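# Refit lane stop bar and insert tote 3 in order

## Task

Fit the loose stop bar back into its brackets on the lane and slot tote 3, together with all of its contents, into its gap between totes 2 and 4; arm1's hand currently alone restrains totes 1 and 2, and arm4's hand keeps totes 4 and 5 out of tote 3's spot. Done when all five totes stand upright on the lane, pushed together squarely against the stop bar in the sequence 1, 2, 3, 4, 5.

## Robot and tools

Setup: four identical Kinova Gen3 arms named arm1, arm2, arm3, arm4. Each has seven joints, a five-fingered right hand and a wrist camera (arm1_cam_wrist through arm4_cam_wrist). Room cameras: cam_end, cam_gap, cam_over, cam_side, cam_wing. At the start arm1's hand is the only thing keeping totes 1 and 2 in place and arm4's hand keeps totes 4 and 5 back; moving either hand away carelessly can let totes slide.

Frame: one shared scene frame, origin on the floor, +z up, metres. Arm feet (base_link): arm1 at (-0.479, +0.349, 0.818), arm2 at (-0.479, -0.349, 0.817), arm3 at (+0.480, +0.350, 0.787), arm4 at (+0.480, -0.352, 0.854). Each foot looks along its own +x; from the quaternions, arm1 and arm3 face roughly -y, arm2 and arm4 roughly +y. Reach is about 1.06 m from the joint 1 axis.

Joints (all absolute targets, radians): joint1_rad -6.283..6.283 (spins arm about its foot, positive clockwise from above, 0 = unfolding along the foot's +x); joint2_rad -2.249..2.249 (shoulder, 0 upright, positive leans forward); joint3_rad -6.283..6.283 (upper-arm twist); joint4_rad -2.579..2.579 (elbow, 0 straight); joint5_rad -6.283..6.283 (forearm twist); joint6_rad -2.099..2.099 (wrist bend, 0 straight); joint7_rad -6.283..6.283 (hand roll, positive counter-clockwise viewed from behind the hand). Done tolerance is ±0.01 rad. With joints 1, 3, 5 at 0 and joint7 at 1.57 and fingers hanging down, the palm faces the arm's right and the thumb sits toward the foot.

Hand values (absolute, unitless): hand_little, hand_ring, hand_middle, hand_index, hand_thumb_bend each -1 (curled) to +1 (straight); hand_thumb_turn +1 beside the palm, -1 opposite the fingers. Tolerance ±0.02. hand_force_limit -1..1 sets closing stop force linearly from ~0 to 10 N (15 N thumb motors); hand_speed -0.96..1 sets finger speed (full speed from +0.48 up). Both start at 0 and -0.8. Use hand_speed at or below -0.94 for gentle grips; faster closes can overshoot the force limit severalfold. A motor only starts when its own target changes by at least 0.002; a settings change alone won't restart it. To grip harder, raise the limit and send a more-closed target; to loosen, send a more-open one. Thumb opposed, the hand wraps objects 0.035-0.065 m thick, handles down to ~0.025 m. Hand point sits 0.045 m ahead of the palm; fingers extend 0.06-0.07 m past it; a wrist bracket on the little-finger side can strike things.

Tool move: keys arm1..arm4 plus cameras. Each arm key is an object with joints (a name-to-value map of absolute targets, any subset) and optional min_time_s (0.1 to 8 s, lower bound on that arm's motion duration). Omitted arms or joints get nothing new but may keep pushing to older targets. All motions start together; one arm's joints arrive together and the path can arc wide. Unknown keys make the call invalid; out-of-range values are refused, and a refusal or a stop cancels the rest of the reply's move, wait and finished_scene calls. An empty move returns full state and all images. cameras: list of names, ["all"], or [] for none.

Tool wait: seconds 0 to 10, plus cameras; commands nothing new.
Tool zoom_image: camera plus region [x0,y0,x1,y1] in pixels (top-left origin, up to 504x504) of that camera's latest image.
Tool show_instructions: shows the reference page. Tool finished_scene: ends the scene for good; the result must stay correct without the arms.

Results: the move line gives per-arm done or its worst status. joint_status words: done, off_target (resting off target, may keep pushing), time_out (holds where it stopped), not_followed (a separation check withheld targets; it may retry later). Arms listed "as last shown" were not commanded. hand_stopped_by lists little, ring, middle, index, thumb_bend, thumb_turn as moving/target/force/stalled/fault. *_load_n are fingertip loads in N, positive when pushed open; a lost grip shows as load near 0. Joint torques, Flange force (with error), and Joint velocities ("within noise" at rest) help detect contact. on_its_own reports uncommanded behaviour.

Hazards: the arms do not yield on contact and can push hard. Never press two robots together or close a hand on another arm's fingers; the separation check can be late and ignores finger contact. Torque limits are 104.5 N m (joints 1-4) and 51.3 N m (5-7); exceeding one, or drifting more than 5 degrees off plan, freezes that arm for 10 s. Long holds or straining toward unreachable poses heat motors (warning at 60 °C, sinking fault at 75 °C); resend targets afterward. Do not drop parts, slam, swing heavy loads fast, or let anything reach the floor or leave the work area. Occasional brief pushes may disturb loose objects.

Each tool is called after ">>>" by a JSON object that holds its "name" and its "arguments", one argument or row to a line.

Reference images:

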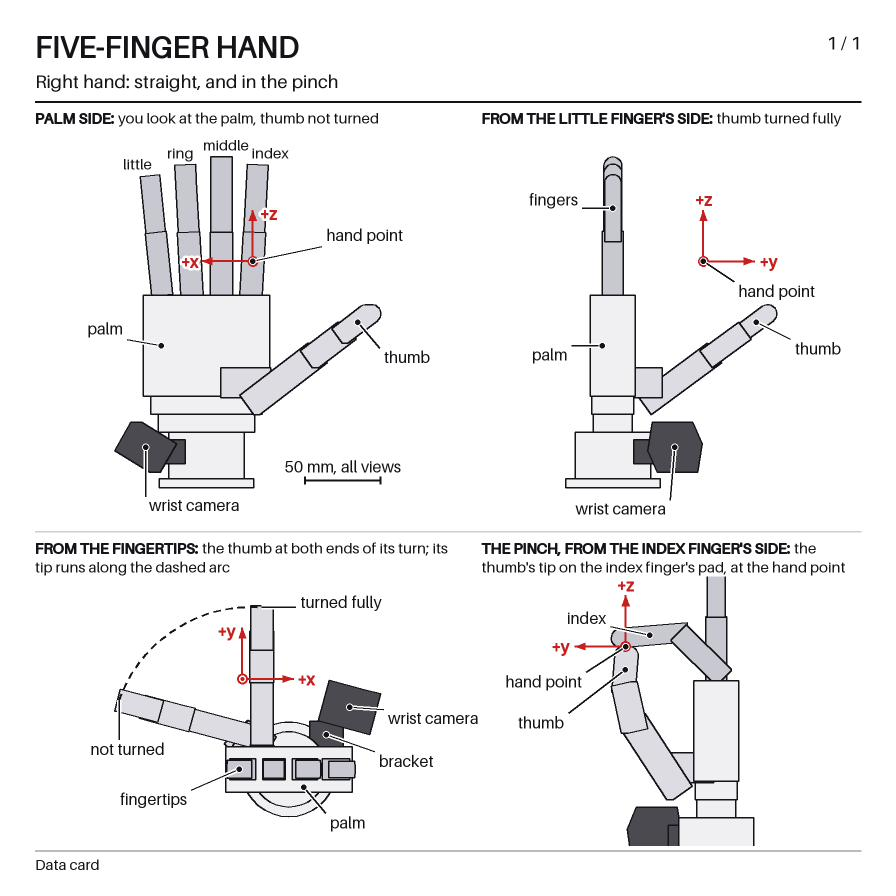

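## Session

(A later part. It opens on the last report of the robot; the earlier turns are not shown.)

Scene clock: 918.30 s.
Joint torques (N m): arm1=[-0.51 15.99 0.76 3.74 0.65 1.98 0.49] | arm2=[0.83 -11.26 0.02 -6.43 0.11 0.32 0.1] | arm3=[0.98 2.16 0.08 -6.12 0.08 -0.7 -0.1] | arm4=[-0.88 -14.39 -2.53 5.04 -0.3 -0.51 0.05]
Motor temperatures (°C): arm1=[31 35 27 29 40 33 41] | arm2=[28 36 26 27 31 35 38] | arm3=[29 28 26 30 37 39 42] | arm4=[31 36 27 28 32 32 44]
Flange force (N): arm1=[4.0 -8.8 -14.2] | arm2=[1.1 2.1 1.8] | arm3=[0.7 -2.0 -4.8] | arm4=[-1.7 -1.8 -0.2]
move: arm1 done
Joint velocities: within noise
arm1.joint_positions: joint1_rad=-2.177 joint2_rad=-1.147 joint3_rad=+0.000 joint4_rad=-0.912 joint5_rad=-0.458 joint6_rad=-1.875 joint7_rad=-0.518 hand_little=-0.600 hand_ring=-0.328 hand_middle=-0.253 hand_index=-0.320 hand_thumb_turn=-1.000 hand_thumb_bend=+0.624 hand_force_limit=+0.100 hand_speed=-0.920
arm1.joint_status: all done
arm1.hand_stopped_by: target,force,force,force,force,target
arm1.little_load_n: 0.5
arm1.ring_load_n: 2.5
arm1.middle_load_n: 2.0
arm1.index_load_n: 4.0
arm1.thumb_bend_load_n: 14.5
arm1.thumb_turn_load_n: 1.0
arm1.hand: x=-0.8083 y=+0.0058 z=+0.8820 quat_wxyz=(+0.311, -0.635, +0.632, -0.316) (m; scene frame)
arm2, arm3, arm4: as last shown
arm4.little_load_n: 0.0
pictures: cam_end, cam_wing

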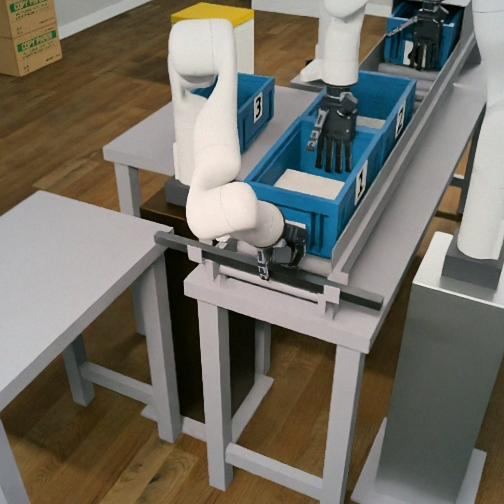

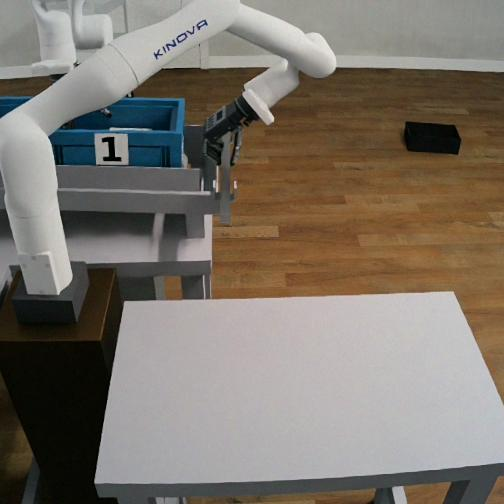

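>>> {"name": "move", "arguments": {
  "arm1": {"joints":{"joint1_rad":-2.1773,"joint2_rad":-1.1423,"joint4_rad":-0.9118,"joint5_rad":-0.4584,"joint6_rad":-1.8791,"joint7_rad":-0.5201},"min_time_s":1.5},
  "cameras": ["cam_wing","arm1_cam_wrist"]
}}

>>> {"name": "zoom_image", "arguments": {
  "camera": "cam_wing",
  "region": [180, 100, 270, 220]
}}

Scene clock: 923.57 s.
Joint torques (N m): arm1=[-1.79 26.22 -2.18 4.82 -1.43 -2.86 0.12] | arm2=[0.85 -11.29 0.08 -6.4 0.13 0.28 0.11] | arm3=[0.98 2.25 0.08 -6.12 0.06 -0.79 -0.12] | arm4=[-0.86 -14.36 -2.57 5.12 -0.31 -0.5 0.04]
Motor temperatures (°C): arm1=[31 35 27 29 40 33 41] | arm2=[28 36 26 27 31 35 38] | arm3=[29 28 26 30 37 39 42] | arm4=[31 36 27 28 32 32 44]
Flange force (N): arm1=[4.2 11.1 -2.9] | arm2=[1.0 2.2 1.7] | arm3=[0.9 -2.2 -4.9] | arm4=[-1.5 -1.9 -0.1]
move: arm1 done
Joint velocities: within noise
arm1.joint_positions: joint1_rad=-2.177 joint2_rad=-1.142 joint3_rad=+0.000 joint4_rad=-0.912 joint5_rad=-0.458 joint6_rad=-1.879 joint7_rad=-0.520 hand_little=-0.600 hand_ring=-0.328 hand_middle=-0.253 hand_index=-0.320 hand_thumb_turn=-1.000 hand_thumb_bend=+0.624 hand_force_limit=+0.100 hand_speed=-0.920
arm1.joint_status: all done
arm1.hand_stopped_by: target,force,force,force,force,target
arm1.little_load_n: 0.0
arm1.ring_load_n: 1.5
arm1.middle_load_n: 3.0
arm1.index_load_n: 5.0
arm1.thumb_bend_load_n: 15.5
arm1.thumb_turn_load_n: 1.5
arm1.hand: x=-0.8083 y=+0.0058 z=+0.8850 quat_wxyz=(+0.311, -0.635, +0.632, -0.316) (m; scene frame)
arm2, arm3, arm4: as last shown
arm2.index_load_n: -0.5
arm4.little_load_n: -0.5
arm4.thumb_bend_load_n: -0.5
pictures: arm1_cam_wrist, cam_wing

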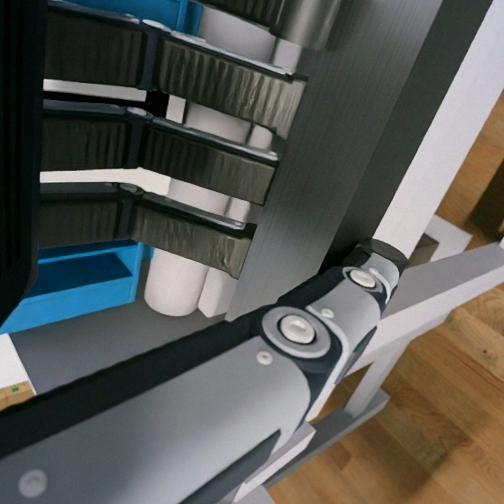

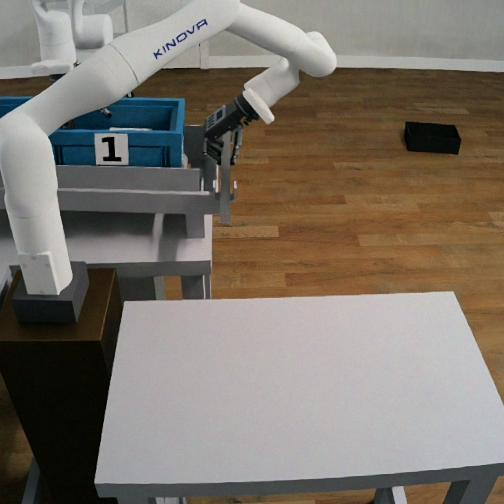

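Scaled by 4.200.

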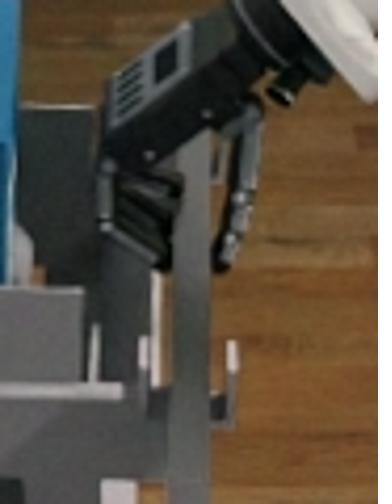

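>>> {"name": "move", "arguments": {
  "arm1": {"joints":{"joint1_rad":-2.1773,"joint2_rad":-1.1441,"joint4_rad":-0.9120,"joint5_rad":-0.4581,"joint6_rad":-1.8773,"joint7_rad":-0.5192},"min_time_s":1.0}
}}

Scene clock: 926.70 s.
Joint torques (N m): arm1=[-1.72 26.09 -2.1 4.81 -1.48 -2.76 0.16] | arm2=[0.87 -11.3 0.06 -6.43 0.1 0.3 0.11] | arm3=[0.99 2.25 0.17 -6.01 0.08 -0.81 -0.07] | arm4=[-0.89 -14.35 -2.62 5.15 -0.34 -0.51 0.04]
Motor temperatures (°C): arm1=[31 35 27 29 40 33 41] | arm2=[28 36 26 27 31 35 38] | arm3=[29 28 26 30 37 39 42] | arm4=[31 36 27 28 32 32 44]
Flange force (N): arm1=[4.2 10.8 -3.2] | arm2=[1.1 2.3 1.8] | arm3=[0.9 -1.7 -5.5] | arm4=[-1.4 -2.1 0.1]
move: arm1 done
Joint velocities: within noise
arm1.joint_positions: joint1_rad=-2.177 joint2_rad=-1.144 joint3_rad=+0.000 joint4_rad=-0.912 joint5_rad=-0.458 joint6_rad=-1.877 joint7_rad=-0.519 hand_little=-0.600 hand_ring=-0.328 hand_middle=-0.253 hand_index=-0.320 hand_thumb_turn=-1.000 hand_thumb_bend=+0.624 hand_force_limit=+0.100 hand_speed=-0.920
arm1.joint_status: all done
arm1.hand_stopped_by: target,force,force,force,force,target
arm1.little_load_n: 0.0
arm1.ring_load_n: 2.5
arm1.middle_load_n: 2.5
arm1.index_load_n: 5.0
arm1.thumb_bend_load_n: 15.5
arm1.thumb_turn_load_n: 1.5
arm1.hand: x=-0.8083 y=+0.0058 z=+0.8837 quat_wxyz=(+0.311, -0.635, +0.632, -0.316) (m; scene frame)
arm2, arm3, arm4: as last shown
arm2.index_load_n: 0.0
arm4.little_load_n: 0.0
arm4.thumb_bend_load_n: 0.0
pictures: none

>>> {"name": "move", "arguments": {
  "arm1": {"joints":{"joint1_rad":-2.1773,"joint2_rad":-1.1452,"joint4_rad":-0.9122,"joint5_rad":-0.4579,"joint6_rad":-1.8762,"joint7_rad":-0.5186},"min_time_s":1.0}
}}

Scene clock: 929.87 s.
Joint torques (N m): arm1=[-1.67 23.78 -1.65 4.74 -1.2 -1.5 0.26] | arm2=[0.83 -11.25 0.04 -6.45 0.08 0.31 0.08] | arm3=[0.93 2.15 0.07 -6.05 0.06 -0.77 -0.03] | arm4=[-0.93 -14.4 -2.58 5.15 -0.33 -0.52 0.02]
Motor temperatures (°C): arm1=[31 35 27 29 40 33 41] | arm2=[28 36 26 27 31 35 38] | arm3=[29 28 26 30 37 39 42] | arm4=[31 36 27 28 32 32 44]
Flange force (N): arm1=[3.3 6.1 -5.6] | arm2=[1.2 2.1 1.8] | arm3=[0.7 -1.8 -5.3] | arm4=[-1.5 -2.2 0.0]
move: arm1 done
Joint velocities: within noise
arm1.joint_positions: joint1_rad=-2.177 joint2_rad=-1.145 joint3_rad=+0.000 joint4_rad=-0.912 joint5_rad=-0.458 joint6_rad=-1.876 joint7_rad=-0.519 hand_little=-0.600 hand_ring=-0.328 hand_middle=-0.253 hand_index=-0.320 hand_thumb_turn=-1.000 hand_thumb_bend=+0.624 hand_force_limit=+0.100 hand_speed=-0.920
arm1.joint_status: all done
arm1.hand_stopped_by: target,force,force,force,force,target
arm1.little_load_n: 0.0
arm1.ring_load_n: 3.0
arm1.middle_load_n: 3.0
arm1.index_load_n: 5.0
arm1.thumb_bend_load_n: 15.0
arm1.thumb_turn_load_n: 1.5
arm1.hand: x=-0.8083 y=+0.0058 z=+0.8829 quat_wxyz=(+0.311, -0.635, +0.632, -0.316) (m; scene frame)
arm2.joint_positions: joint1_rad=-0.053 joint2_rad=+0.271 joint3_rad=+0.000 joint4_rad=+2.023 joint5_rad=+0.000 joint6_rad=+0.847 joint7_rad=-1.621 hand_little=+1.000 hand_ring=+1.000 hand_middle=+1.000 hand_index=+1.000 hand_thumb_turn=-1.000 hand_thumb_bend=+1.000 hand_force_limit=+0.000 hand_speed=-0.800
arm2.joint_status: not commanded
arm2.hand_stopped_by: target,target,target,target,target,target
arm2.little_load_n: 0.0
arm2.ring_load_n: 0.0
arm2.middle_load_n: 0.0
arm2.index_load_n: 0.0
arm2.thumb_bend_load_n: 0.0
arm2.thumb_turn_load_n: 0.0
arm2.hand: x=-0.5317 y=+0.0302 z=+0.9779 quat_wxyz=(-0.002, +0.707, -0.707, +0.000) (m; scene frame)
arm3.joint_positions: joint1_rad=-0.639 joint2_rad=-0.464 joint3_rad=-0.112 joint4_rad=+1.532 joint5_rad=+0.015 joint6_rad=+1.939 joint7_rad=-2.029 hand_little=+1.000 hand_ring=+1.000 hand_middle=+1.000 hand_index=+1.000 hand_thumb_turn=+1.000 hand_thumb_bend=+1.000 hand_force_limit=+0.000 hand_speed=-0.800
arm3.joint_status: not commanded
arm3.hand_stopped_by: target,target,target,target,target,target
arm3.little_load_n: 0.5
arm3.ring_load_n: 0.0
arm3.middle_load_n: 0.0
arm3.index_load_n: 0.0
arm3.thumb_bend_load_n: 0.0
arm3.thumb_turn_load_n: 0.0
arm3.hand: x=+0.6252 y=+0.2346 z=+1.2855 quat_wxyz=(-0.059, -0.589, -0.804, +0.045) (m; scene frame)
arm4.joint_positions: joint1_rad=+0.012 joint2_rad=+0.642 joint3_rad=+2.089 joint4_rad=-1.891 joint5_rad=+0.676 joint6_rad=-1.014 joint7_rad=+0.266 hand_little=+1.000 hand_ring=+1.000 hand_middle=+1.000 hand_index=+1.000 hand_thumb_turn=+1.000 hand_thumb_bend=+1.000 hand_force_limit=+0.000 hand_speed=-0.800
arm4.joint_status: not commanded
arm4.hand_stopped_by: target,target,target,target,target,target
arm4.little_load_n: 0.0
arm4.ring_load_n: 0.0
arm4.middle_load_n: 0.0
arm4.index_load_n: 0.0
arm4.thumb_bend_load_n: 0.0
arm4.thumb_turn_load_n: 0.0
arm4.hand: x=+0.1852 y=-0.0026 z=+0.9913 quat_wxyz=(+0.001, -0.707, +0.707, +0.000) (m; scene frame)
pictures: none

>>> {"name": "move", "arguments": {
  "arm1": {"joints":{"hand_speed":-0.85,"hand_thumb_bend":0.95,"hand_index":-0.2,"hand_middle":-0.15,"hand_ring":-0.2}},
  "cameras": ["cam_wing","cam_end","arm1_cam_wrist"]
}}

>>> {"name": "zoom_image", "arguments": {
  "camera": "cam_wing",
  "region": [180, 100, 270, 220]
}}

Scene clock: 934.30 s.
Joint torques (N m): arm1=[-1.68 23.81 -1.76 4.33 -1.13 -1.94 0.22] | arm2=[0.84 -11.29 0.04 -6.47 0.13 0.31 0.12] | arm3=[0.98 2.19 0.13 -6.21 0.13 -0.77 -0.05] | arm4=[-0.85 -14.32 -2.61 5.13 -0.34 -0.5 0.05]
Motor temperatures (°C): arm1=[31 35 27 29 40 33 41] | arm2=[28 36 26 27 31 35 38] | arm3=[29 28 26 30 37 39 42] | arm4=[31 36 27 28 32 32 44]
Flange force (N): arm1=[4.1 7.1 -5.9] | arm2=[1.2 2.2 1.9] | arm3=[1.0 -1.8 -4.6] | arm4=[-1.4 -1.9 0.0]
move: arm1 done
Joint velocities: within noise
arm1.joint_positions: joint1_rad=-2.177 joint2_rad=-1.145 joint3_rad=+0.000 joint4_rad=-0.912 joint5_rad=-0.458 joint6_rad=-1.876 joint7_rad=-0.519 hand_little=-0.600 hand_ring=-0.200 hand_middle=-0.150 hand_index=-0.200 hand_thumb_turn=-1.000 hand_thumb_bend=+0.950 hand_force_limit=+0.100 hand_speed=-0.850
arm1.joint_status: all done
arm1.hand_stopped_by: target,target,target,target,target,target
arm1.little_load_n: 0.5
arm1.ring_load_n: 0.0
arm1.middle_load_n: 0.0
arm1.index_load_n: 0.0
arm1.thumb_bend_load_n: 0.0
arm1.thumb_turn_load_n: 0.0
arm1.hand: x=-0.8083 y=+0.0058 z=+0.8829 quat_wxyz=(+0.311, -0.635, +0.632, -0.316) (m; scene frame)
arm2, arm3, arm4: as last shown
arm2.ring_load_n: -0.5
arm3.little_load_n: 0.0
pictures: arm1_cam_wrist, cam_end, cam_wing

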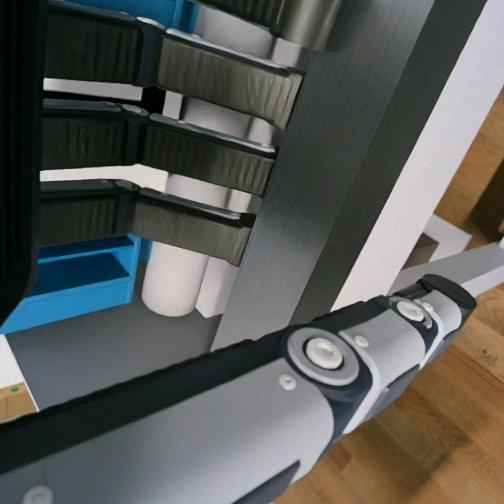

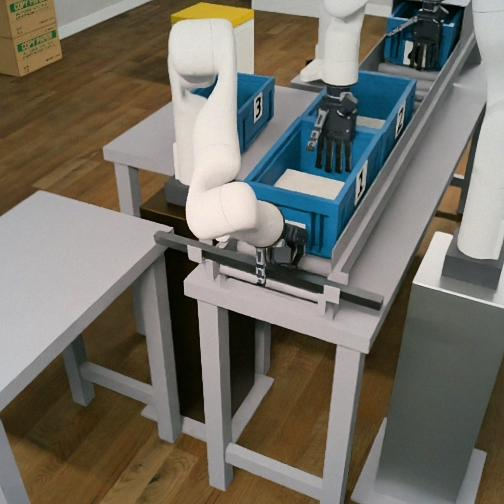

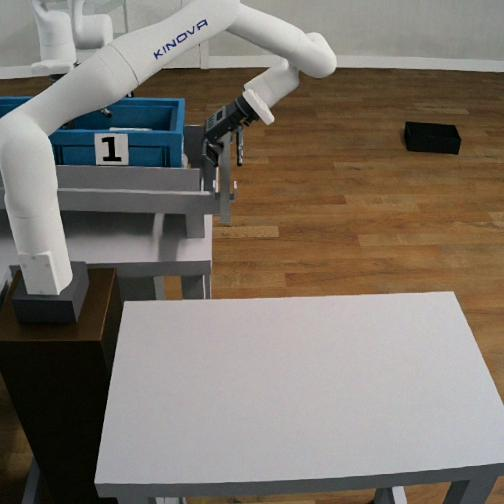

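Scaled by 4.200.

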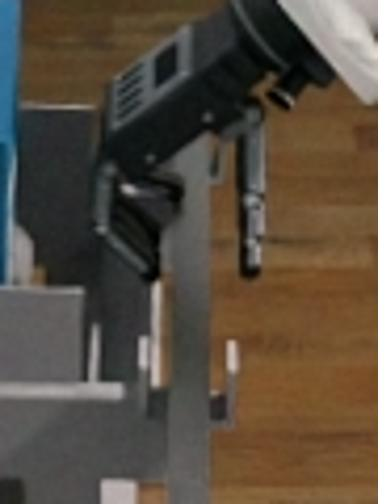

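>>> {"name": "zoom_image", "arguments": {
  "camera": "arm1_cam_wrist",
  "region": [150, 0, 400, 200]
}}

>>> {"name": "zoom_image", "arguments": {
  "camera": "cam_end",
  "region": [210, 210, 350, 310]
}}

Scaled by 2.016.

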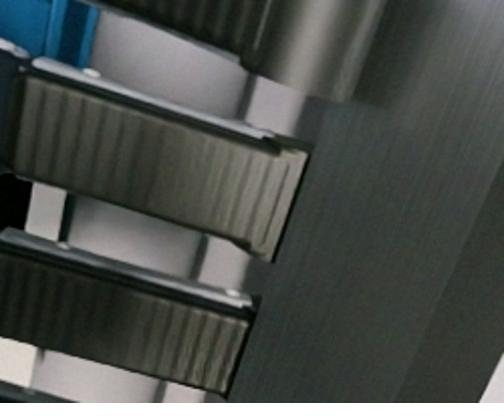

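Scaled by 3.600.

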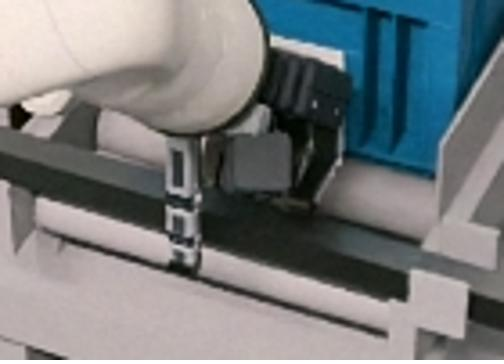

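>>> {"name": "move", "arguments": {
  "arm1": {"joints":{"hand_index":-0.08,"hand_middle":-0.03,"hand_ring":-0.08,"hand_little":-0.45}}
}}

>>> {"name": "move", "arguments": {
  "arm1": {"joints":{"joint1_rad":-2.1776,"joint2_rad":-1.1183,"joint4_rad":-0.9079,"joint5_rad":-0.4627,"joint6_rad":-1.9039,"joint7_rad":-0.5337},"min_time_s":2.5},
  "cameras": ["cam_wing","cam_end","arm1_cam_wrist"]
}}

>>> {"name": "zoom_image", "arguments": {
  "camera": "cam_wing",
  "region": [180, 100, 270, 220]
}}

Scene clock: 951.23 s.
Joint torques (N m): arm1=[-1.67 23.87 -1.72 4.41 -1.14 -1.88 0.22] | arm2=[0.87 -11.29 0.04 -6.54 0.1 0.3 0.12] | arm3=[1.02 2.15 0.09 -6.17 0.11 -0.75 -0.06] | arm4=[-0.88 -14.34 -2.55 5.1 -0.32 -0.52 0.08]
Motor temperatures (°C): arm1=[31 36 27 29 40 33 41] | arm2=[28 36 26 27 31 35 38] | arm3=[29 28 26 30 37 39 42] | arm4=[31 36 27 28 32 32 44]
Flange force (N): arm1=[4.1 7.0 -5.9] | arm2=[1.4 2.3 2.0] | arm3=[0.8 -1.9 -4.7] | arm4=[-1.4 -1.9 -0.1]
move: arm1 done
Joint velocities: within noise
arm1.joint_positions: joint1_rad=-2.177 joint2_rad=-1.145 joint3_rad=+0.000 joint4_rad=-0.912 joint5_rad=-0.458 joint6_rad=-1.876 joint7_rad=-0.519 hand_little=-0.450 hand_ring=-0.080 hand_middle=-0.030 hand_index=-0.080 hand_thumb_turn=-1.000 hand_thumb_bend=+0.950 hand_force_limit=+0.100 hand_speed=-0.850
arm1.joint_status: all done
arm1.hand_stopped_by: target,target,target,target,target,target
arm1.little_load_n: 0.0
arm1.ring_load_n: 0.0
arm1.middle_load_n: 0.0
arm1.index_load_n: 0.0
arm1.thumb_bend_load_n: 0.0
arm1.thumb_turn_load_n: 0.0
arm1.hand: x=-0.8083 y=+0.0058 z=+0.8829 quat_wxyz=(+0.311, -0.635, +0.632, -0.316) (m; scene frame)
arm2, arm3, arm4: as last shown
arm2.ring_load_n: 0.0
arm3.thumb_bend_load_n: -0.5
pictures: none

Scene clock: 954.03 s.
Joint torques (N m): arm1=[-1.77 23.72 -1.75 4.49 -1.1 -1.88 0.19] | arm2=[0.85 -11.26 0.06 -6.45 0.12 0.33 0.09] | arm3=[0.98 2.1 0.11 -6.09 0.03 -0.74 -0.08] | arm4=[-0.84 -14.39 -2.61 5.11 -0.37 -0.46 0.07]
Motor temperatures (°C): arm1=[31 36 27 29 40 33 41] | arm2=[28 36 26 27 31 35 38] | arm3=[29 28 26 30 37 39 42] | arm4=[31 36 27 28 32 32 44]
Flange force (N): arm1=[3.9 6.8 -6.1] | arm2=[1.2 2.2 1.9] | arm3=[0.6 -1.8 -5.1] | arm4=[-1.6 -1.7 0.1]
move: arm1 done
Joint velocities: within noise
arm1.joint_positions: joint1_rad=-2.178 joint2_rad=-1.118 joint3_rad=+0.000 joint4_rad=-0.908 joint5_rad=-0.463 joint6_rad=-1.904 joint7_rad=-0.534 hand_little=-0.450 hand_ring=-0.080 hand_middle=-0.030 hand_index=-0.080 hand_thumb_turn=-1.000 hand_thumb_bend=+0.950 hand_force_limit=+0.100 hand_speed=-0.850
arm1.joint_status: all done
arm1.hand_stopped_by: target,target,target,target,target,target
arm1.little_load_n: 0.0
arm1.ring_load_n: 0.0
arm1.middle_load_n: 0.0
arm1.index_load_n: 0.0
arm1.thumb_bend_load_n: 0.0
arm1.thumb_turn_load_n: 0.5
arm1.hand: x=-0.8081 y=+0.0059 z=+0.9019 quat_wxyz=(+0.311, -0.635, +0.632, -0.316) (m; scene frame)
arm2, arm3, arm4: as last shown
arm3.index_load_n: 0.5
arm3.thumb_bend_load_n: 0.0
pictures: arm1_cam_wrist, cam_end, cam_wing

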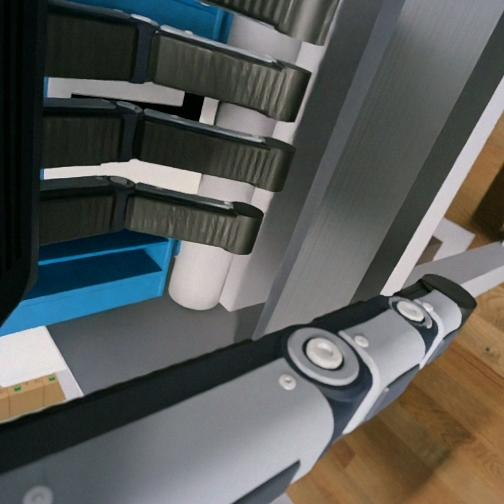

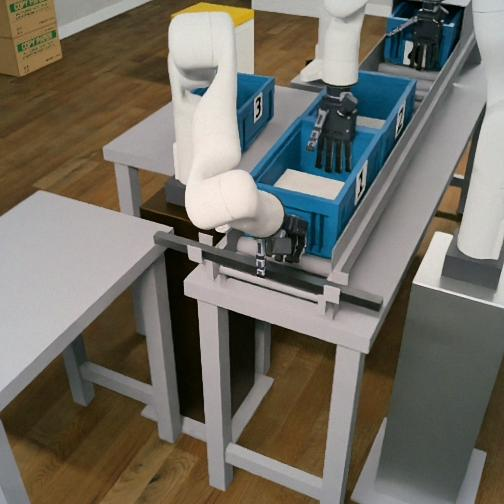

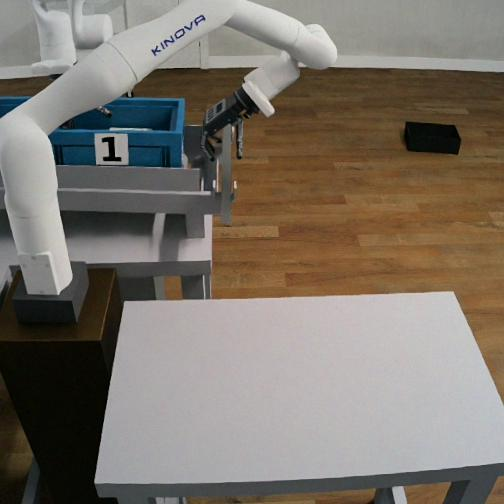

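Scaled by 4.200.

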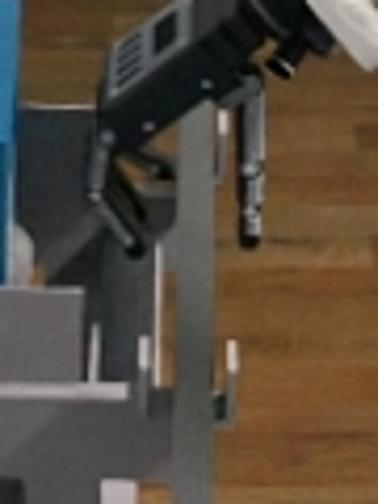

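>>> {"name": "move", "arguments": {
  "arm1": {"joints":{"joint1_rad":-2.1784,"joint2_rad":-1.0707,"joint4_rad":-0.8851,"joint5_rad":-0.4754,"joint6_rad":-1.9664,"joint7_rad":-0.5685},"min_time_s":2}
}}

>>> {"name": "move", "arguments": {
  "arm1": {"joints":{"joint1_rad":-2.1627,"joint2_rad":-1.0499,"joint4_rad":-0.8484,"joint5_rad":-0.4759,"joint6_rad":-2.0243,"joint7_rad":-0.5831},"min_time_s":1},
  "cameras": ["all"]
}}

Scene clock: 972.33 s.
Joint torques (N m): arm1=[-1.77 23.54 -1.76 4.71 -1.05 -1.82 0.2] | arm2=[0.86 -11.28 0.08 -6.45 0.08 0.28 0.13] | arm3=[0.96 2.19 0.14 -6.1 0.04 -0.78 -0.11] | arm4=[-0.86 -14.34 -2.53 5.13 -0.36 -0.52 0.04]
Motor temperatures (°C): arm1=[31 36 27 29 40 33 41] | arm2=[28 36 26 27 31 35 38] | arm3=[29 28 26 31 37 39 42] | arm4=[31 36 27 28 32 32 44]
Flange force (N): arm1=[4.3 6.6 -6.9] | arm2=[1.1 2.3 1.8] | arm3=[0.8 -1.9 -5.1] | arm4=[-1.4 -2.0 0.0]
move: arm1 done
Joint velocities: within noise
arm1.joint_positions: joint1_rad=-2.178 joint2_rad=-1.071 joint3_rad=+0.000 joint4_rad=-0.885 joint5_rad=-0.475 joint6_rad=-1.966 joint7_rad=-0.568 hand_little=-0.450 hand_ring=-0.080 hand_middle=-0.030 hand_index=-0.080 hand_thumb_turn=-1.000 hand_thumb_bend=+0.950 hand_force_limit=+0.100 hand_speed=-0.850
arm1.joint_status: all done
arm1.hand_stopped_by: target,target,target,target,target,target
arm1.little_load_n: 0.0
arm1.ring_load_n: 0.0
arm1.middle_load_n: 0.0
arm1.index_load_n: 0.0
arm1.thumb_bend_load_n: 0.0
arm1.thumb_turn_load_n: 0.0
arm1.hand: x=-0.8081 y=+0.0060 z=+0.9399 quat_wxyz=(+0.311, -0.635, +0.632, -0.316) (m; scene frame)
arm2, arm3, arm4: as last shown
arm3.index_load_n: 0.0
pictures: none

Scene clock: 973.63 s.
Joint torques (N m): arm1=[-1.68 23.59 -1.57 4.83 -1.17 -1.82 0.28] | arm2=[0.83 -11.24 0.05 -6.46 0.12 0.3 0.15] | arm3=[1.08 2.23 0.04 -6.11 0.13 -0.76 -0.11] | arm4=[-0.92 -14.37 -2.5 5.14 -0.32 -0.52 0.03]
Motor temperatures (°C): arm1=[31 36 27 29 40 33 41] | arm2=[28 36 26 27 31 35 38] | arm3=[29 28 26 31 37 39 42] | arm4=[31 36 27 28 32 32 44]
Flange force (N): arm1=[4.8 6.7 -7.7] | arm2=[1.2 2.3 1.8] | arm3=[0.8 -2.2 -4.9] | arm4=[-1.4 -2.3 -0.2]
move: arm1 done
Joint velocities: within noise
arm1.joint_positions: joint1_rad=-2.163 joint2_rad=-1.050 joint3_rad=+0.000 joint4_rad=-0.848 joint5_rad=-0.476 joint6_rad=-2.024 joint7_rad=-0.583 hand_little=-0.450 hand_ring=-0.080 hand_middle=-0.030 hand_index=-0.080 hand_thumb_turn=-1.000 hand_thumb_bend=+0.950 hand_force_limit=+0.100 hand_speed=-0.850
arm1.joint_status: all done
arm1.hand_stopped_by: target,target,target,target,target,target
arm1.little_load_n: 0.0
arm1.ring_load_n: 0.0
arm1.middle_load_n: 0.0
arm1.index_load_n: 0.0
arm1.thumb_bend_load_n: 0.0
arm1.thumb_turn_load_n: 0.0
arm1.hand: x=-0.8159 y=+0.0137 z=+0.9643 quat_wxyz=(+0.311, -0.635, +0.632, -0.316) (m; scene frame)
arm2, arm3, arm4: as last shown
arm2.ring_load_n: 0.5
pictures: arm1_cam_wrist, arm2_cam_wrist, arm3_cam_wrist, arm4_cam_wrist, cam_end, cam_gap, cam_over, cam_side, cam_wing

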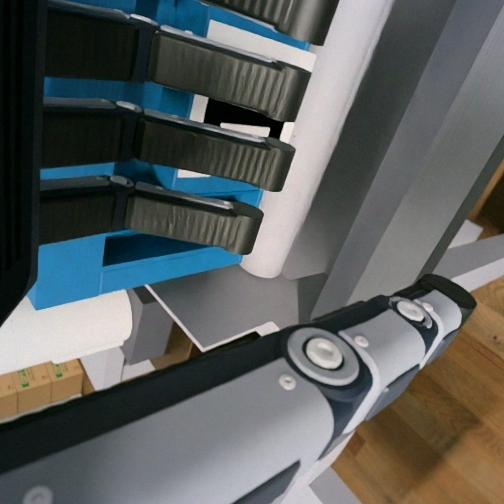

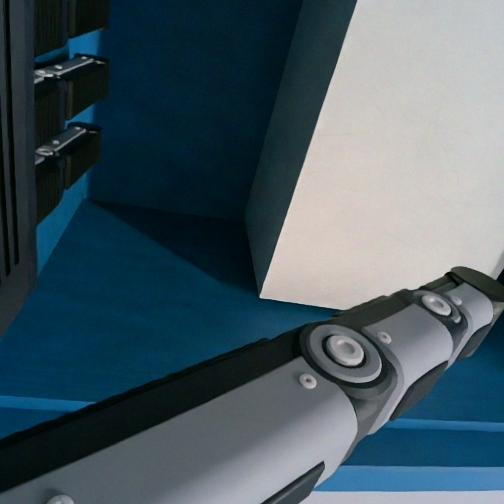

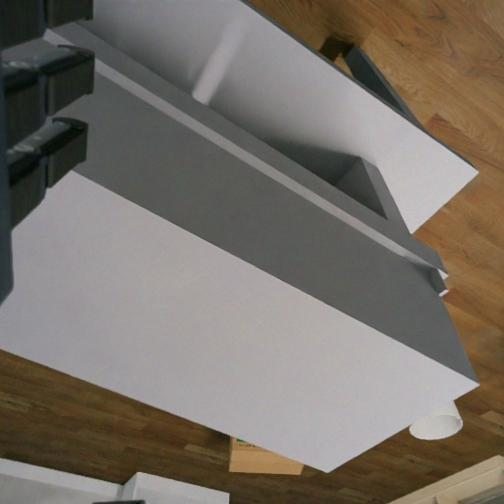

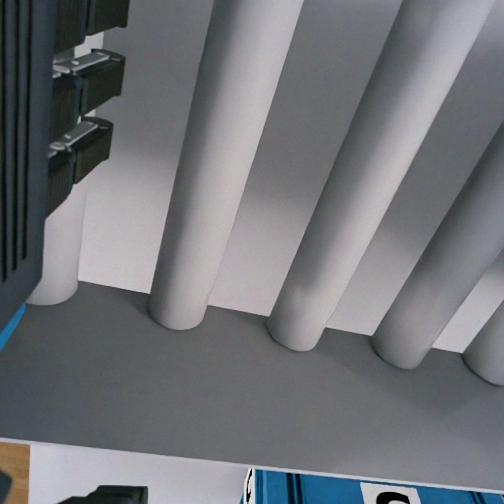

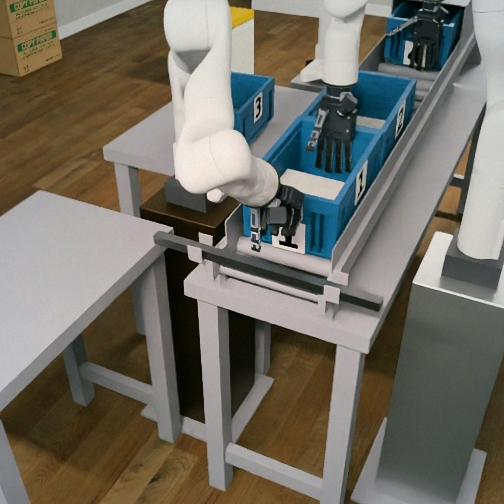

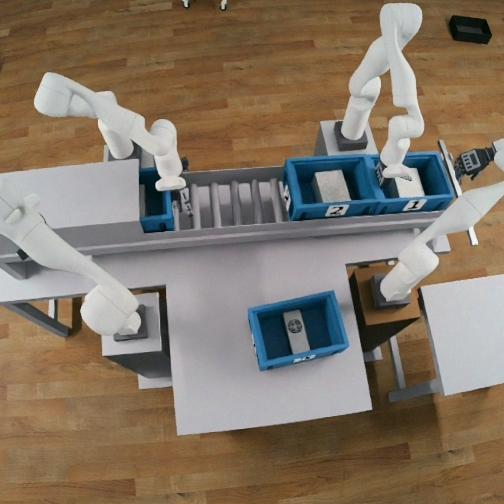

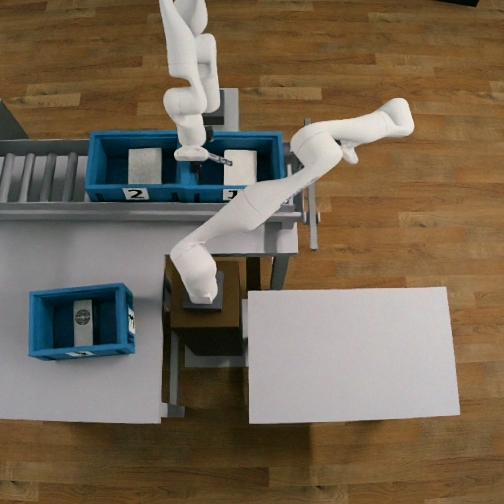

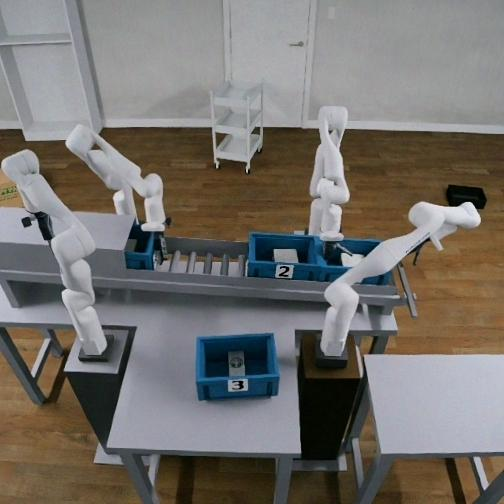

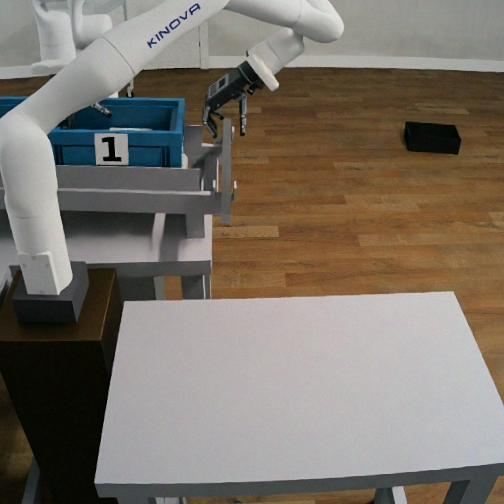

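>>> {"name": "zoom_image", "arguments": {
  "camera": "cam_over",
  "region": [10, 270, 150, 370]
}}

>>> {"name": "zoom_image", "arguments": {
  "camera": "cam_gap",
  "region": [230, 270, 370, 390]
}}

>>> {"name": "zoom_image", "arguments": {
  "camera": "cam_side",
  "region": [170, 310, 310, 420]
}}

>>> {"name": "zoom_image", "arguments": {
  "camera": "cam_end",
  "region": [210, 40, 450, 280]
}}

Scaled by 3.600.

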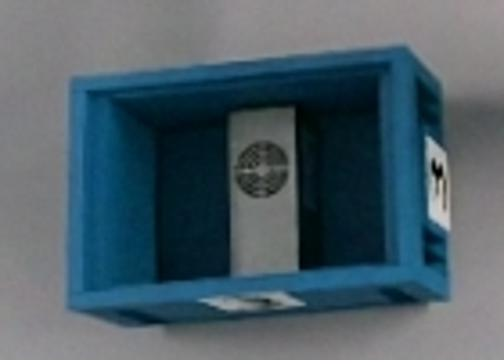

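Scaled by 3.600.

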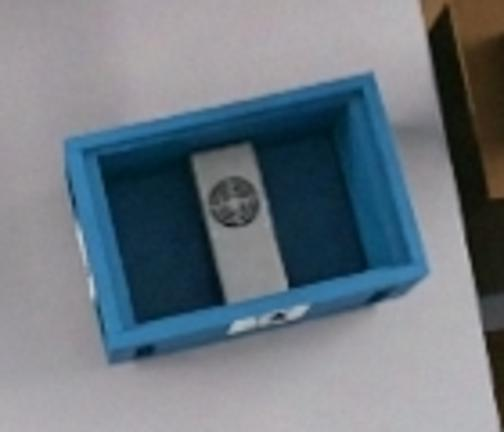

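Scaled by 3.600.

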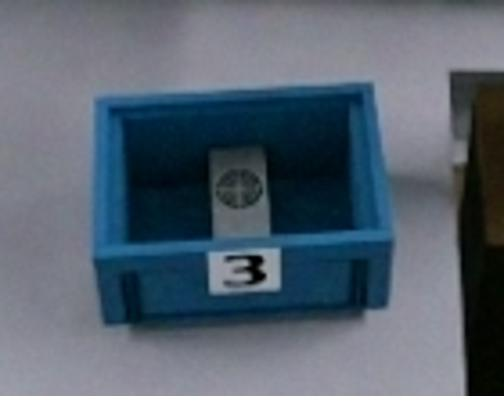

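Scaled by 2.100.

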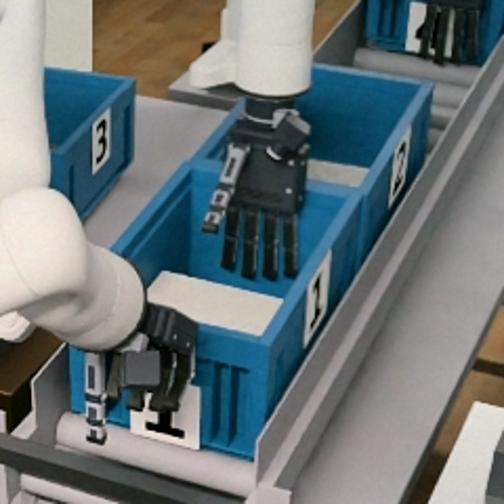

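>>> {"name": "move", "arguments": {
  "arm1": {"joints":{"joint1_rad":-1.7040,"joint2_rad":-0.9172,"joint4_rad":-1.1500,"joint5_rad":-0.0784,"joint6_rad":-1.9788,"joint7_rad":-0.0875},"min_time_s":2.5},
  "cameras": ["cam_wing","cam_end"]
}}

>>> {"name": "zoom_image", "arguments": {
  "camera": "cam_end",
  "region": [140, 180, 400, 340]
}}

Scene clock: 1008.17 s.
Joint torques (N m): arm1=[-1.74 21.42 -0.9 4.01 -0.33 -2.13 0.16] | arm2=[0.84 -11.27 0.09 -6.45 0.1 0.33 0.12] | arm3=[1.04 2.16 0.15 -6.18 0.08 -0.71 -0.04] | arm4=[-0.91 -14.35 -2.58 5.13 -0.34 -0.46 0.03]
Motor temperatures (°C): arm1=[31 37 27 29 40 33 41] | arm2=[28 36 26 27 31 35 38] | arm3=[29 28 26 31 37 39 42] | arm4=[31 36 27 28 32 32 44]
Flange force (N): arm1=[-1.2 6.1 -5.6] | arm2=[1.2 2.3 1.9] | arm3=[0.9 -1.7 -4.6] | arm4=[-1.6 -2.1 -0.2]
move: arm1 done
Joint velocities: within noise
arm1.joint_positions: joint1_rad=-1.704 joint2_rad=-0.917 joint3_rad=+0.000 joint4_rad=-1.150 joint5_rad=-0.078 joint6_rad=-1.979 joint7_rad=-0.087 hand_little=-0.450 hand_ring=-0.080 hand_middle=-0.030 hand_index=-0.080 hand_thumb_turn=-1.000 hand_thumb_bend=+0.950 hand_force_limit=+0.100 hand_speed=-0.850
arm1.joint_status: all done
arm1.hand_stopped_by: target,target,target,target,target,target
arm1.little_load_n: 0.0
arm1.ring_load_n: 0.0
arm1.middle_load_n: 0.0
arm1.index_load_n: 0.0
arm1.thumb_bend_load_n: 0.0
arm1.thumb_turn_load_n: 0.5
arm1.hand: x=-0.8696 y=+0.3007 z=+0.9590 quat_wxyz=(+0.311, -0.635, +0.632, -0.316) (m; scene frame)
arm2, arm3, arm4: as last shown
arm2.ring_load_n: 0.0
arm4.little_load_n: -0.5
pictures: cam_end, cam_wing

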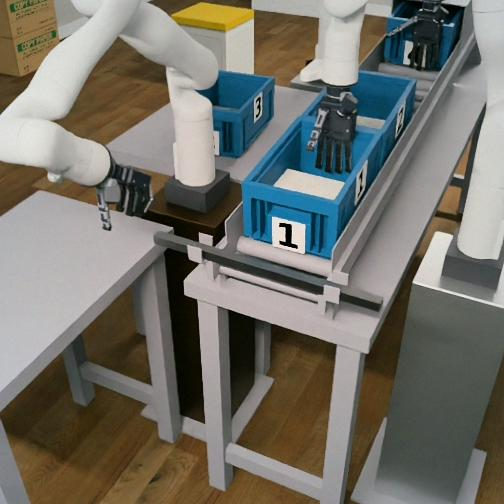

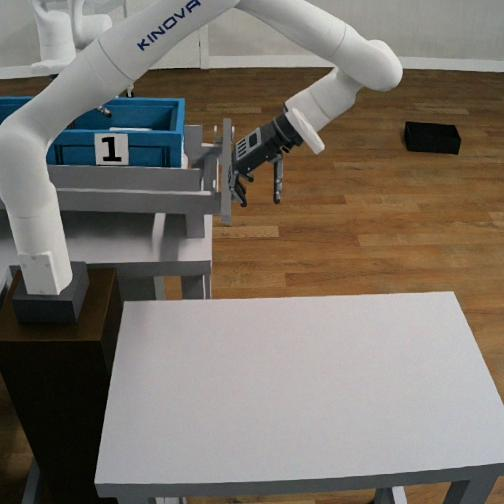

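Scaled by 1.938.

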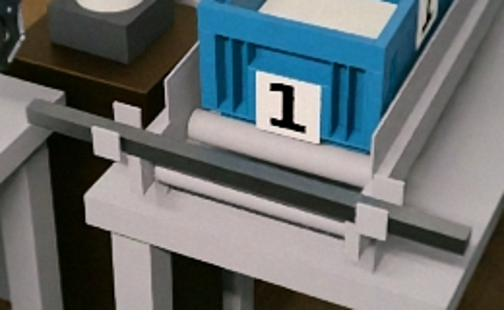

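>>> {"name": "move", "arguments": {
  "arm2": {"joints":{"joint1_rad":-0.1954,"joint2_rad":0.2813,"joint4_rad":2.0208,"joint6_rad":0.8395,"joint7_rad":-1.763},"min_time_s":6},
  "cameras": ["cam_wing"]
}}

Scene clock: 1026.77 s.
Joint torques (N m): arm1=[-1.69 21.34 -0.88 4.06 -0.33 -2.15 0.24] | arm2=[0.7 -11.42 -0.05 -6.4 0.03 0.3 0.1] | arm3=[1.05 2.13 0.17 -6.1 0.1 -0.75 -0.12] | arm4=[-0.82 -14.39 -2.63 5.16 -0.3 -0.5 0.02]
Motor temperatures (°C): arm1=[31 37 27 29 40 33 41] | arm2=[28 36 26 27 31 35 38] | arm3=[29 28 26 31 37 39 42] | arm4=[31 36 27 28 31 32 44]
Flange force (N): arm1=[-1.1 5.8 -5.3] | arm2=[1.4 1.6 1.8] | arm3=[0.7 -1.8 -5.0] | arm4=[-1.5 -1.8 0.1]
move: arm2 done
Joint velocities: within noise
arm1, arm3, arm4: as last shown
arm1.thumb_turn_load_n: 0.0
arm2.joint_positions: joint1_rad=-0.195 joint2_rad=+0.281 joint3_rad=+0.000 joint4_rad=+2.021 joint5_rad=+0.000 joint6_rad=+0.840 joint7_rad=-1.763 hand_little=+1.000 hand_ring=+1.000 hand_middle=+1.000 hand_index=+1.000 hand_thumb_turn=-1.000 hand_thumb_bend=+1.000 hand_force_limit=+0.000 hand_speed=-0.800
arm2.joint_status: all done
arm2.hand_stopped_by: target,target,target,target,target,target
arm2.little_load_n: 0.5
arm2.ring_load_n: 0.0
arm2.middle_load_n: 0.0
arm2.index_load_n: 0.0
arm2.thumb_bend_load_n: 0.0
arm2.thumb_turn_load_n: 0.0
arm2.hand: x=-0.5818 y=+0.0302 z=+0.9747 quat_wxyz=(-0.002, +0.707, -0.707, +0.000) (m; scene frame)
arm4.little_load_n: 0.0
pictures: cam_wing

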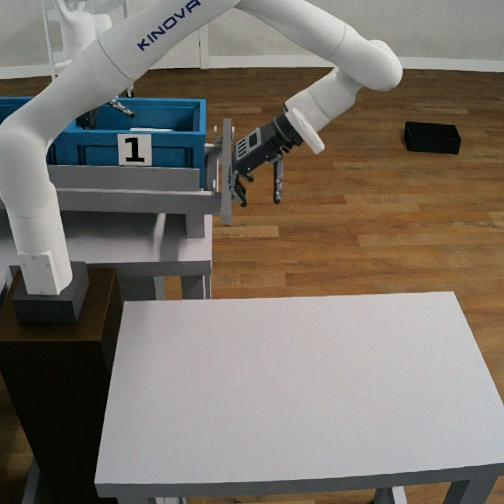

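>>> {"name": "zoom_image", "arguments": {
  "camera": "cam_wing",
  "region": [170, 80, 270, 230]
}}

>>> {"name": "move", "arguments": {
  "arm2": {"joints":{"joint1_rad":-0.2452,"joint2_rad":0.2871,"joint4_rad":2.0138,"joint6_rad":0.8407,"joint7_rad":-1.8132},"min_time_s":4},
  "cameras": ["cam_wing"]
}}

>>> {"name": "zoom_image", "arguments": {
  "camera": "cam_wing",
  "region": [170, 80, 270, 230]
}}

Scaled by 3.360.

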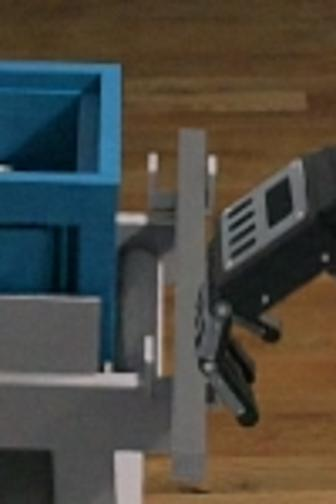

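Scene clock: 1033.87 s.
Joint torques (N m): arm1=[-1.74 21.45 -0.84 3.99 -0.37 -2.12 0.25] | arm2=[0.71 -11.69 -0.07 -6.56 0.03 0.27 0.09] | arm3=[1.01 2.2 0.13 -6.19 0.08 -0.79 -0.1] | arm4=[-0.86 -14.36 -2.62 5.07 -0.33 -0.51 0.08]
Motor temperatures (°C): arm1=[31 37 27 29 40 33 41] | arm2=[28 36 26 27 31 35 38] | arm3=[29 28 26 31 37 39 42] | arm4=[31 36 27 28 31 32 44]
Flange force (N): arm1=[-1.1 6.2 -5.8] | arm2=[1.6 1.5 2.2] | arm3=[0.9 -2.0 -4.7] | arm4=[-1.6 -1.7 0.1]
move: arm2 done
Joint velocities: within noise
arm1: as last shown
arm2.joint_positions: joint1_rad=-0.245 joint2_rad=+0.287 joint3_rad=+0.000 joint4_rad=+2.014 joint5_rad=+0.000 joint6_rad=+0.841 joint7_rad=-1.813 hand_little=+1.000 hand_ring=+1.000 hand_middle=+1.000 hand_index=+1.000 hand_thumb_turn=-1.000 hand_thumb_bend=+1.000 hand_force_limit=+0.000 hand_speed=-0.800
arm2.joint_status: all done
arm2.hand_stopped_by: target,target,target,target,target,target
arm2.little_load_n: 0.0
arm2.ring_load_n: 0.0
arm2.middle_load_n: 0.0
arm2.index_load_n: 0.0
arm2.thumb_bend_load_n: 0.0
arm2.thumb_turn_load_n: 0.0
arm2.hand: x=-0.5997 y=+0.0302 z=+0.9743 quat_wxyz=(-0.002, +0.707, -0.707, +0.000) (m; scene frame)
arm3.joint_positions: joint1_rad=-0.639 joint2_rad=-0.464 joint3_rad=-0.112 joint4_rad=+1.532 joint5_rad=+0.015 joint6_rad=+1.939 joint7_rad=-2.029 hand_little=+1.000 hand_ring=+1.000 hand_middle=+1.000 hand_index=+1.000 hand_thumb_turn=+1.000 hand_thumb_bend=+1.000 hand_force_limit=+0.000 hand_speed=-0.800
arm3.joint_status: not commanded
arm3.hand_stopped_by: target,target,target,target,target,target
arm3.little_load_n: 0.0
arm3.ring_load_n: 0.0
arm3.middle_load_n: 0.0
arm3.index_load_n: 0.0
arm3.thumb_bend_load_n: 0.0
arm3.thumb_turn_load_n: 0.0
arm3.hand: x=+0.6252 y=+0.2346 z=+1.2855 quat_wxyz=(-0.059, -0.589, -0.804, +0.045) (m; scene frame)
arm4.joint_positions: joint1_rad=+0.012 joint2_rad=+0.642 joint3_rad=+2.089 joint4_rad=-1.891 joint5_rad=+0.676 joint6_rad=-1.014 joint7_rad=+0.266 hand_little=+1.000 hand_ring=+1.000 hand_middle=+1.000 hand_index=+1.000 hand_thumb_turn=+1.000 hand_thumb_bend=+1.000 hand_force_limit=+0.000 hand_speed=-0.800
arm4.joint_status: not commanded
arm4.hand_stopped_by: target,target,target,target,target,target
arm4.little_load_n: 0.0
arm4.ring_load_n: 0.0
arm4.middle_load_n: 0.0
arm4.index_load_n: 0.0
arm4.thumb_bend_load_n: 0.0
arm4.thumb_turn_load_n: 0.0
arm4.hand: x=+0.1852 y=-0.0026 z=+0.9913 quat_wxyz=(+0.001, -0.707, +0.707, +0.000) (m; scene frame)
pictures: cam_wing

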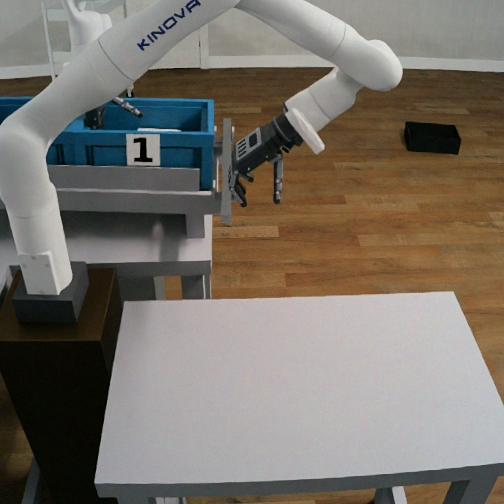

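Scaled by 3.360.

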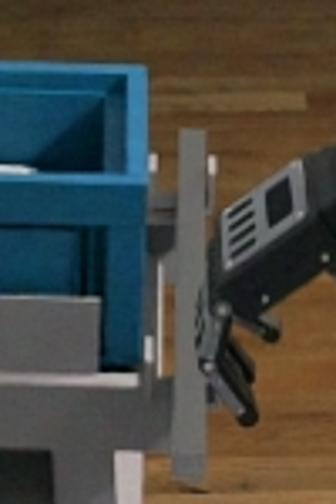

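>>> {"name": "move", "arguments": {
  "arm2": {"joints":{"joint1_rad":-0.2860,"joint2_rad":0.2948,"joint4_rad":2.0071,"joint6_rad":0.8397,"joint7_rad":-1.8540},"min_time_s":3},
  "cameras": ["cam_wing"]
}}

>>> {"name": "zoom_image", "arguments": {
  "camera": "cam_wing",
  "region": [170, 80, 270, 230]
}}

Scene clock: 1044.73 s.
Joint torques (N m): arm1=[-1.63 21.45 -0.89 4 -0.35 -2.1 0.21] | arm2=[0.72 -11.54 -0.1 -6.31 0.03 0.32 0.14] | arm3=[0.94 2.12 0.11 -6.11 0.09 -0.75 -0.11] | arm4=[-0.82 -14.31 -2.6 5.06 -0.37 -0.49 0.06]
Motor temperatures (°C): arm1=[31 37 27 29 40 33 41] | arm2=[28 36 26 27 31 35 38] | arm3=[29 28 26 31 37 39 42] | arm4=[31 36 27 28 31 32 44]
Flange force (N): arm1=[-1.0 6.1 -5.8] | arm2=[1.6 1.6 1.4] | arm3=[0.7 -1.9 -5.0] | arm4=[-1.6 -1.7 0.0]
move: arm2 done
Joint velocities: within noise
arm1, arm3, arm4: as last shown
arm2.joint_positions: joint1_rad=-0.286 joint2_rad=+0.295 joint3_rad=+0.000 joint4_rad=+2.007 joint5_rad=+0.000 joint6_rad=+0.840 joint7_rad=-1.854 hand_little=+1.000 hand_ring=+1.000 hand_middle=+1.000 hand_index=+1.000 hand_thumb_turn=-1.000 hand_thumb_bend=+1.000 hand_force_limit=+0.000 hand_speed=-0.800
arm2.joint_status: all done
arm2.hand_stopped_by: target,target,target,target,target,target
arm2.little_load_n: 0.0
arm2.ring_load_n: 0.0
arm2.middle_load_n: 0.0
arm2.index_load_n: 0.0
arm2.thumb_bend_load_n: 0.0
arm2.thumb_turn_load_n: 0.0
arm2.hand: x=-0.6147 y=+0.0302 z=+0.9731 quat_wxyz=(-0.002, +0.707, -0.707, +0.000) (m; scene frame)
pictures: cam_wing

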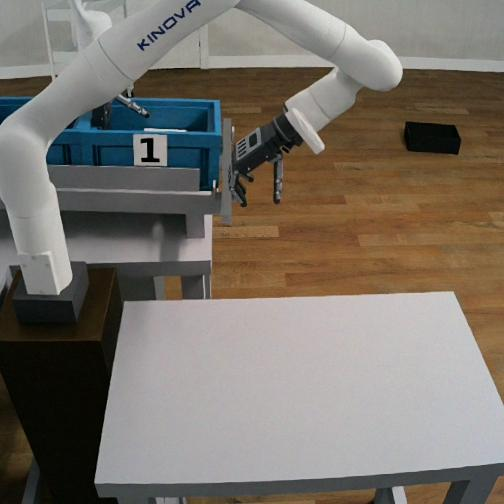

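Scaled by 3.360.

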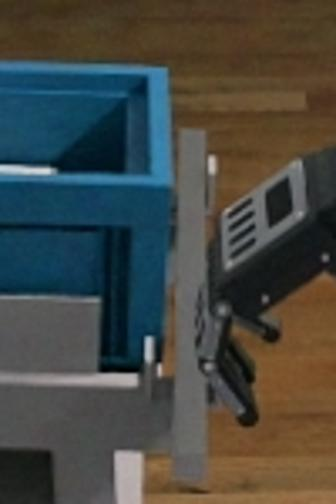

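>>> {"name": "move", "arguments": {
  "arm2": {"joints":{"joint1_rad":-0.3048,"joint2_rad":0.2987,"joint4_rad":2.0032,"joint6_rad":0.8397,"joint7_rad":-1.8728},"min_time_s":2},
  "cameras": ["cam_wing"]
}}

>>> {"name": "zoom_image", "arguments": {
  "camera": "cam_wing",
  "region": [170, 80, 270, 230]
}}

Scene clock: 1049.97 s.
Joint torques (N m): arm1=[-1.67 21.33 -0.89 4 -0.39 -2.2 0.2] | arm2=[0.59 -11.68 -0.14 -6.5 -0.03 0.19 0.15] | arm3=[1.04 2.13 0.16 -6.21 0.06 -0.71 -0.1] | arm4=[-0.87 -14.38 -2.62 5.12 -0.29 -0.52 0.04]
Motor temperatures (°C): arm1=[31 37 27 29 40 33 41] | arm2=[28 36 26 27 31 35 38] | arm3=[29 28 26 31 37 39 42] | arm4=[31 36 27 28 31 32 44]
Flange force (N): arm1=[-1.2 5.9 -5.3] | arm2=[1.8 1.2 1.4] | arm3=[0.8 -1.8 -4.5] | arm4=[-1.5 -1.9 0.0]
move: arm2 done
Joint velocities: within noise
arm1, arm3, arm4: as last shown
arm2.joint_positions: joint1_rad=-0.305 joint2_rad=+0.299 joint3_rad=+0.000 joint4_rad=+2.003 joint5_rad=+0.000 joint6_rad=+0.840 joint7_rad=-1.873 hand_little=+1.000 hand_ring=+1.000 hand_middle=+1.000 hand_index=+1.000 hand_thumb_turn=-1.000 hand_thumb_bend=+1.000 hand_force_limit=+0.000 hand_speed=-0.800
arm2.joint_status: all done
arm2.hand_stopped_by: target,target,target,target,target,target
arm2.little_load_n: 0.0
arm2.ring_load_n: 0.0
arm2.middle_load_n: 0.0
arm2.index_load_n: 0.0
arm2.thumb_bend_load_n: 0.0
arm2.thumb_turn_load_n: 0.0
arm2.hand: x=-0.6217 y=+0.0303 z=+0.9726 quat_wxyz=(-0.002, +0.707, -0.707, +0.000) (m; scene frame)
arm3.index_load_n: -0.5
pictures: cam_wing

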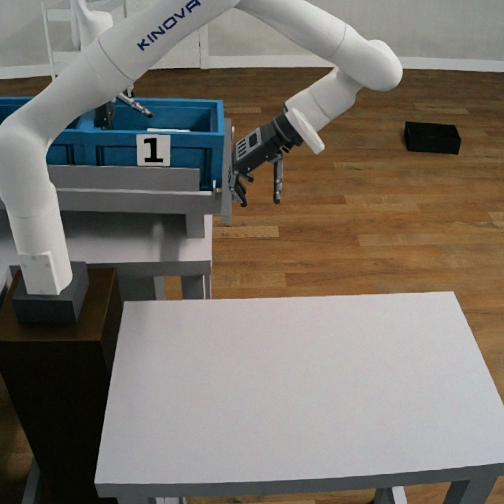

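Scaled by 3.360.

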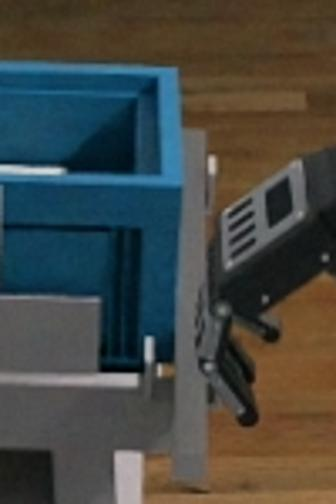

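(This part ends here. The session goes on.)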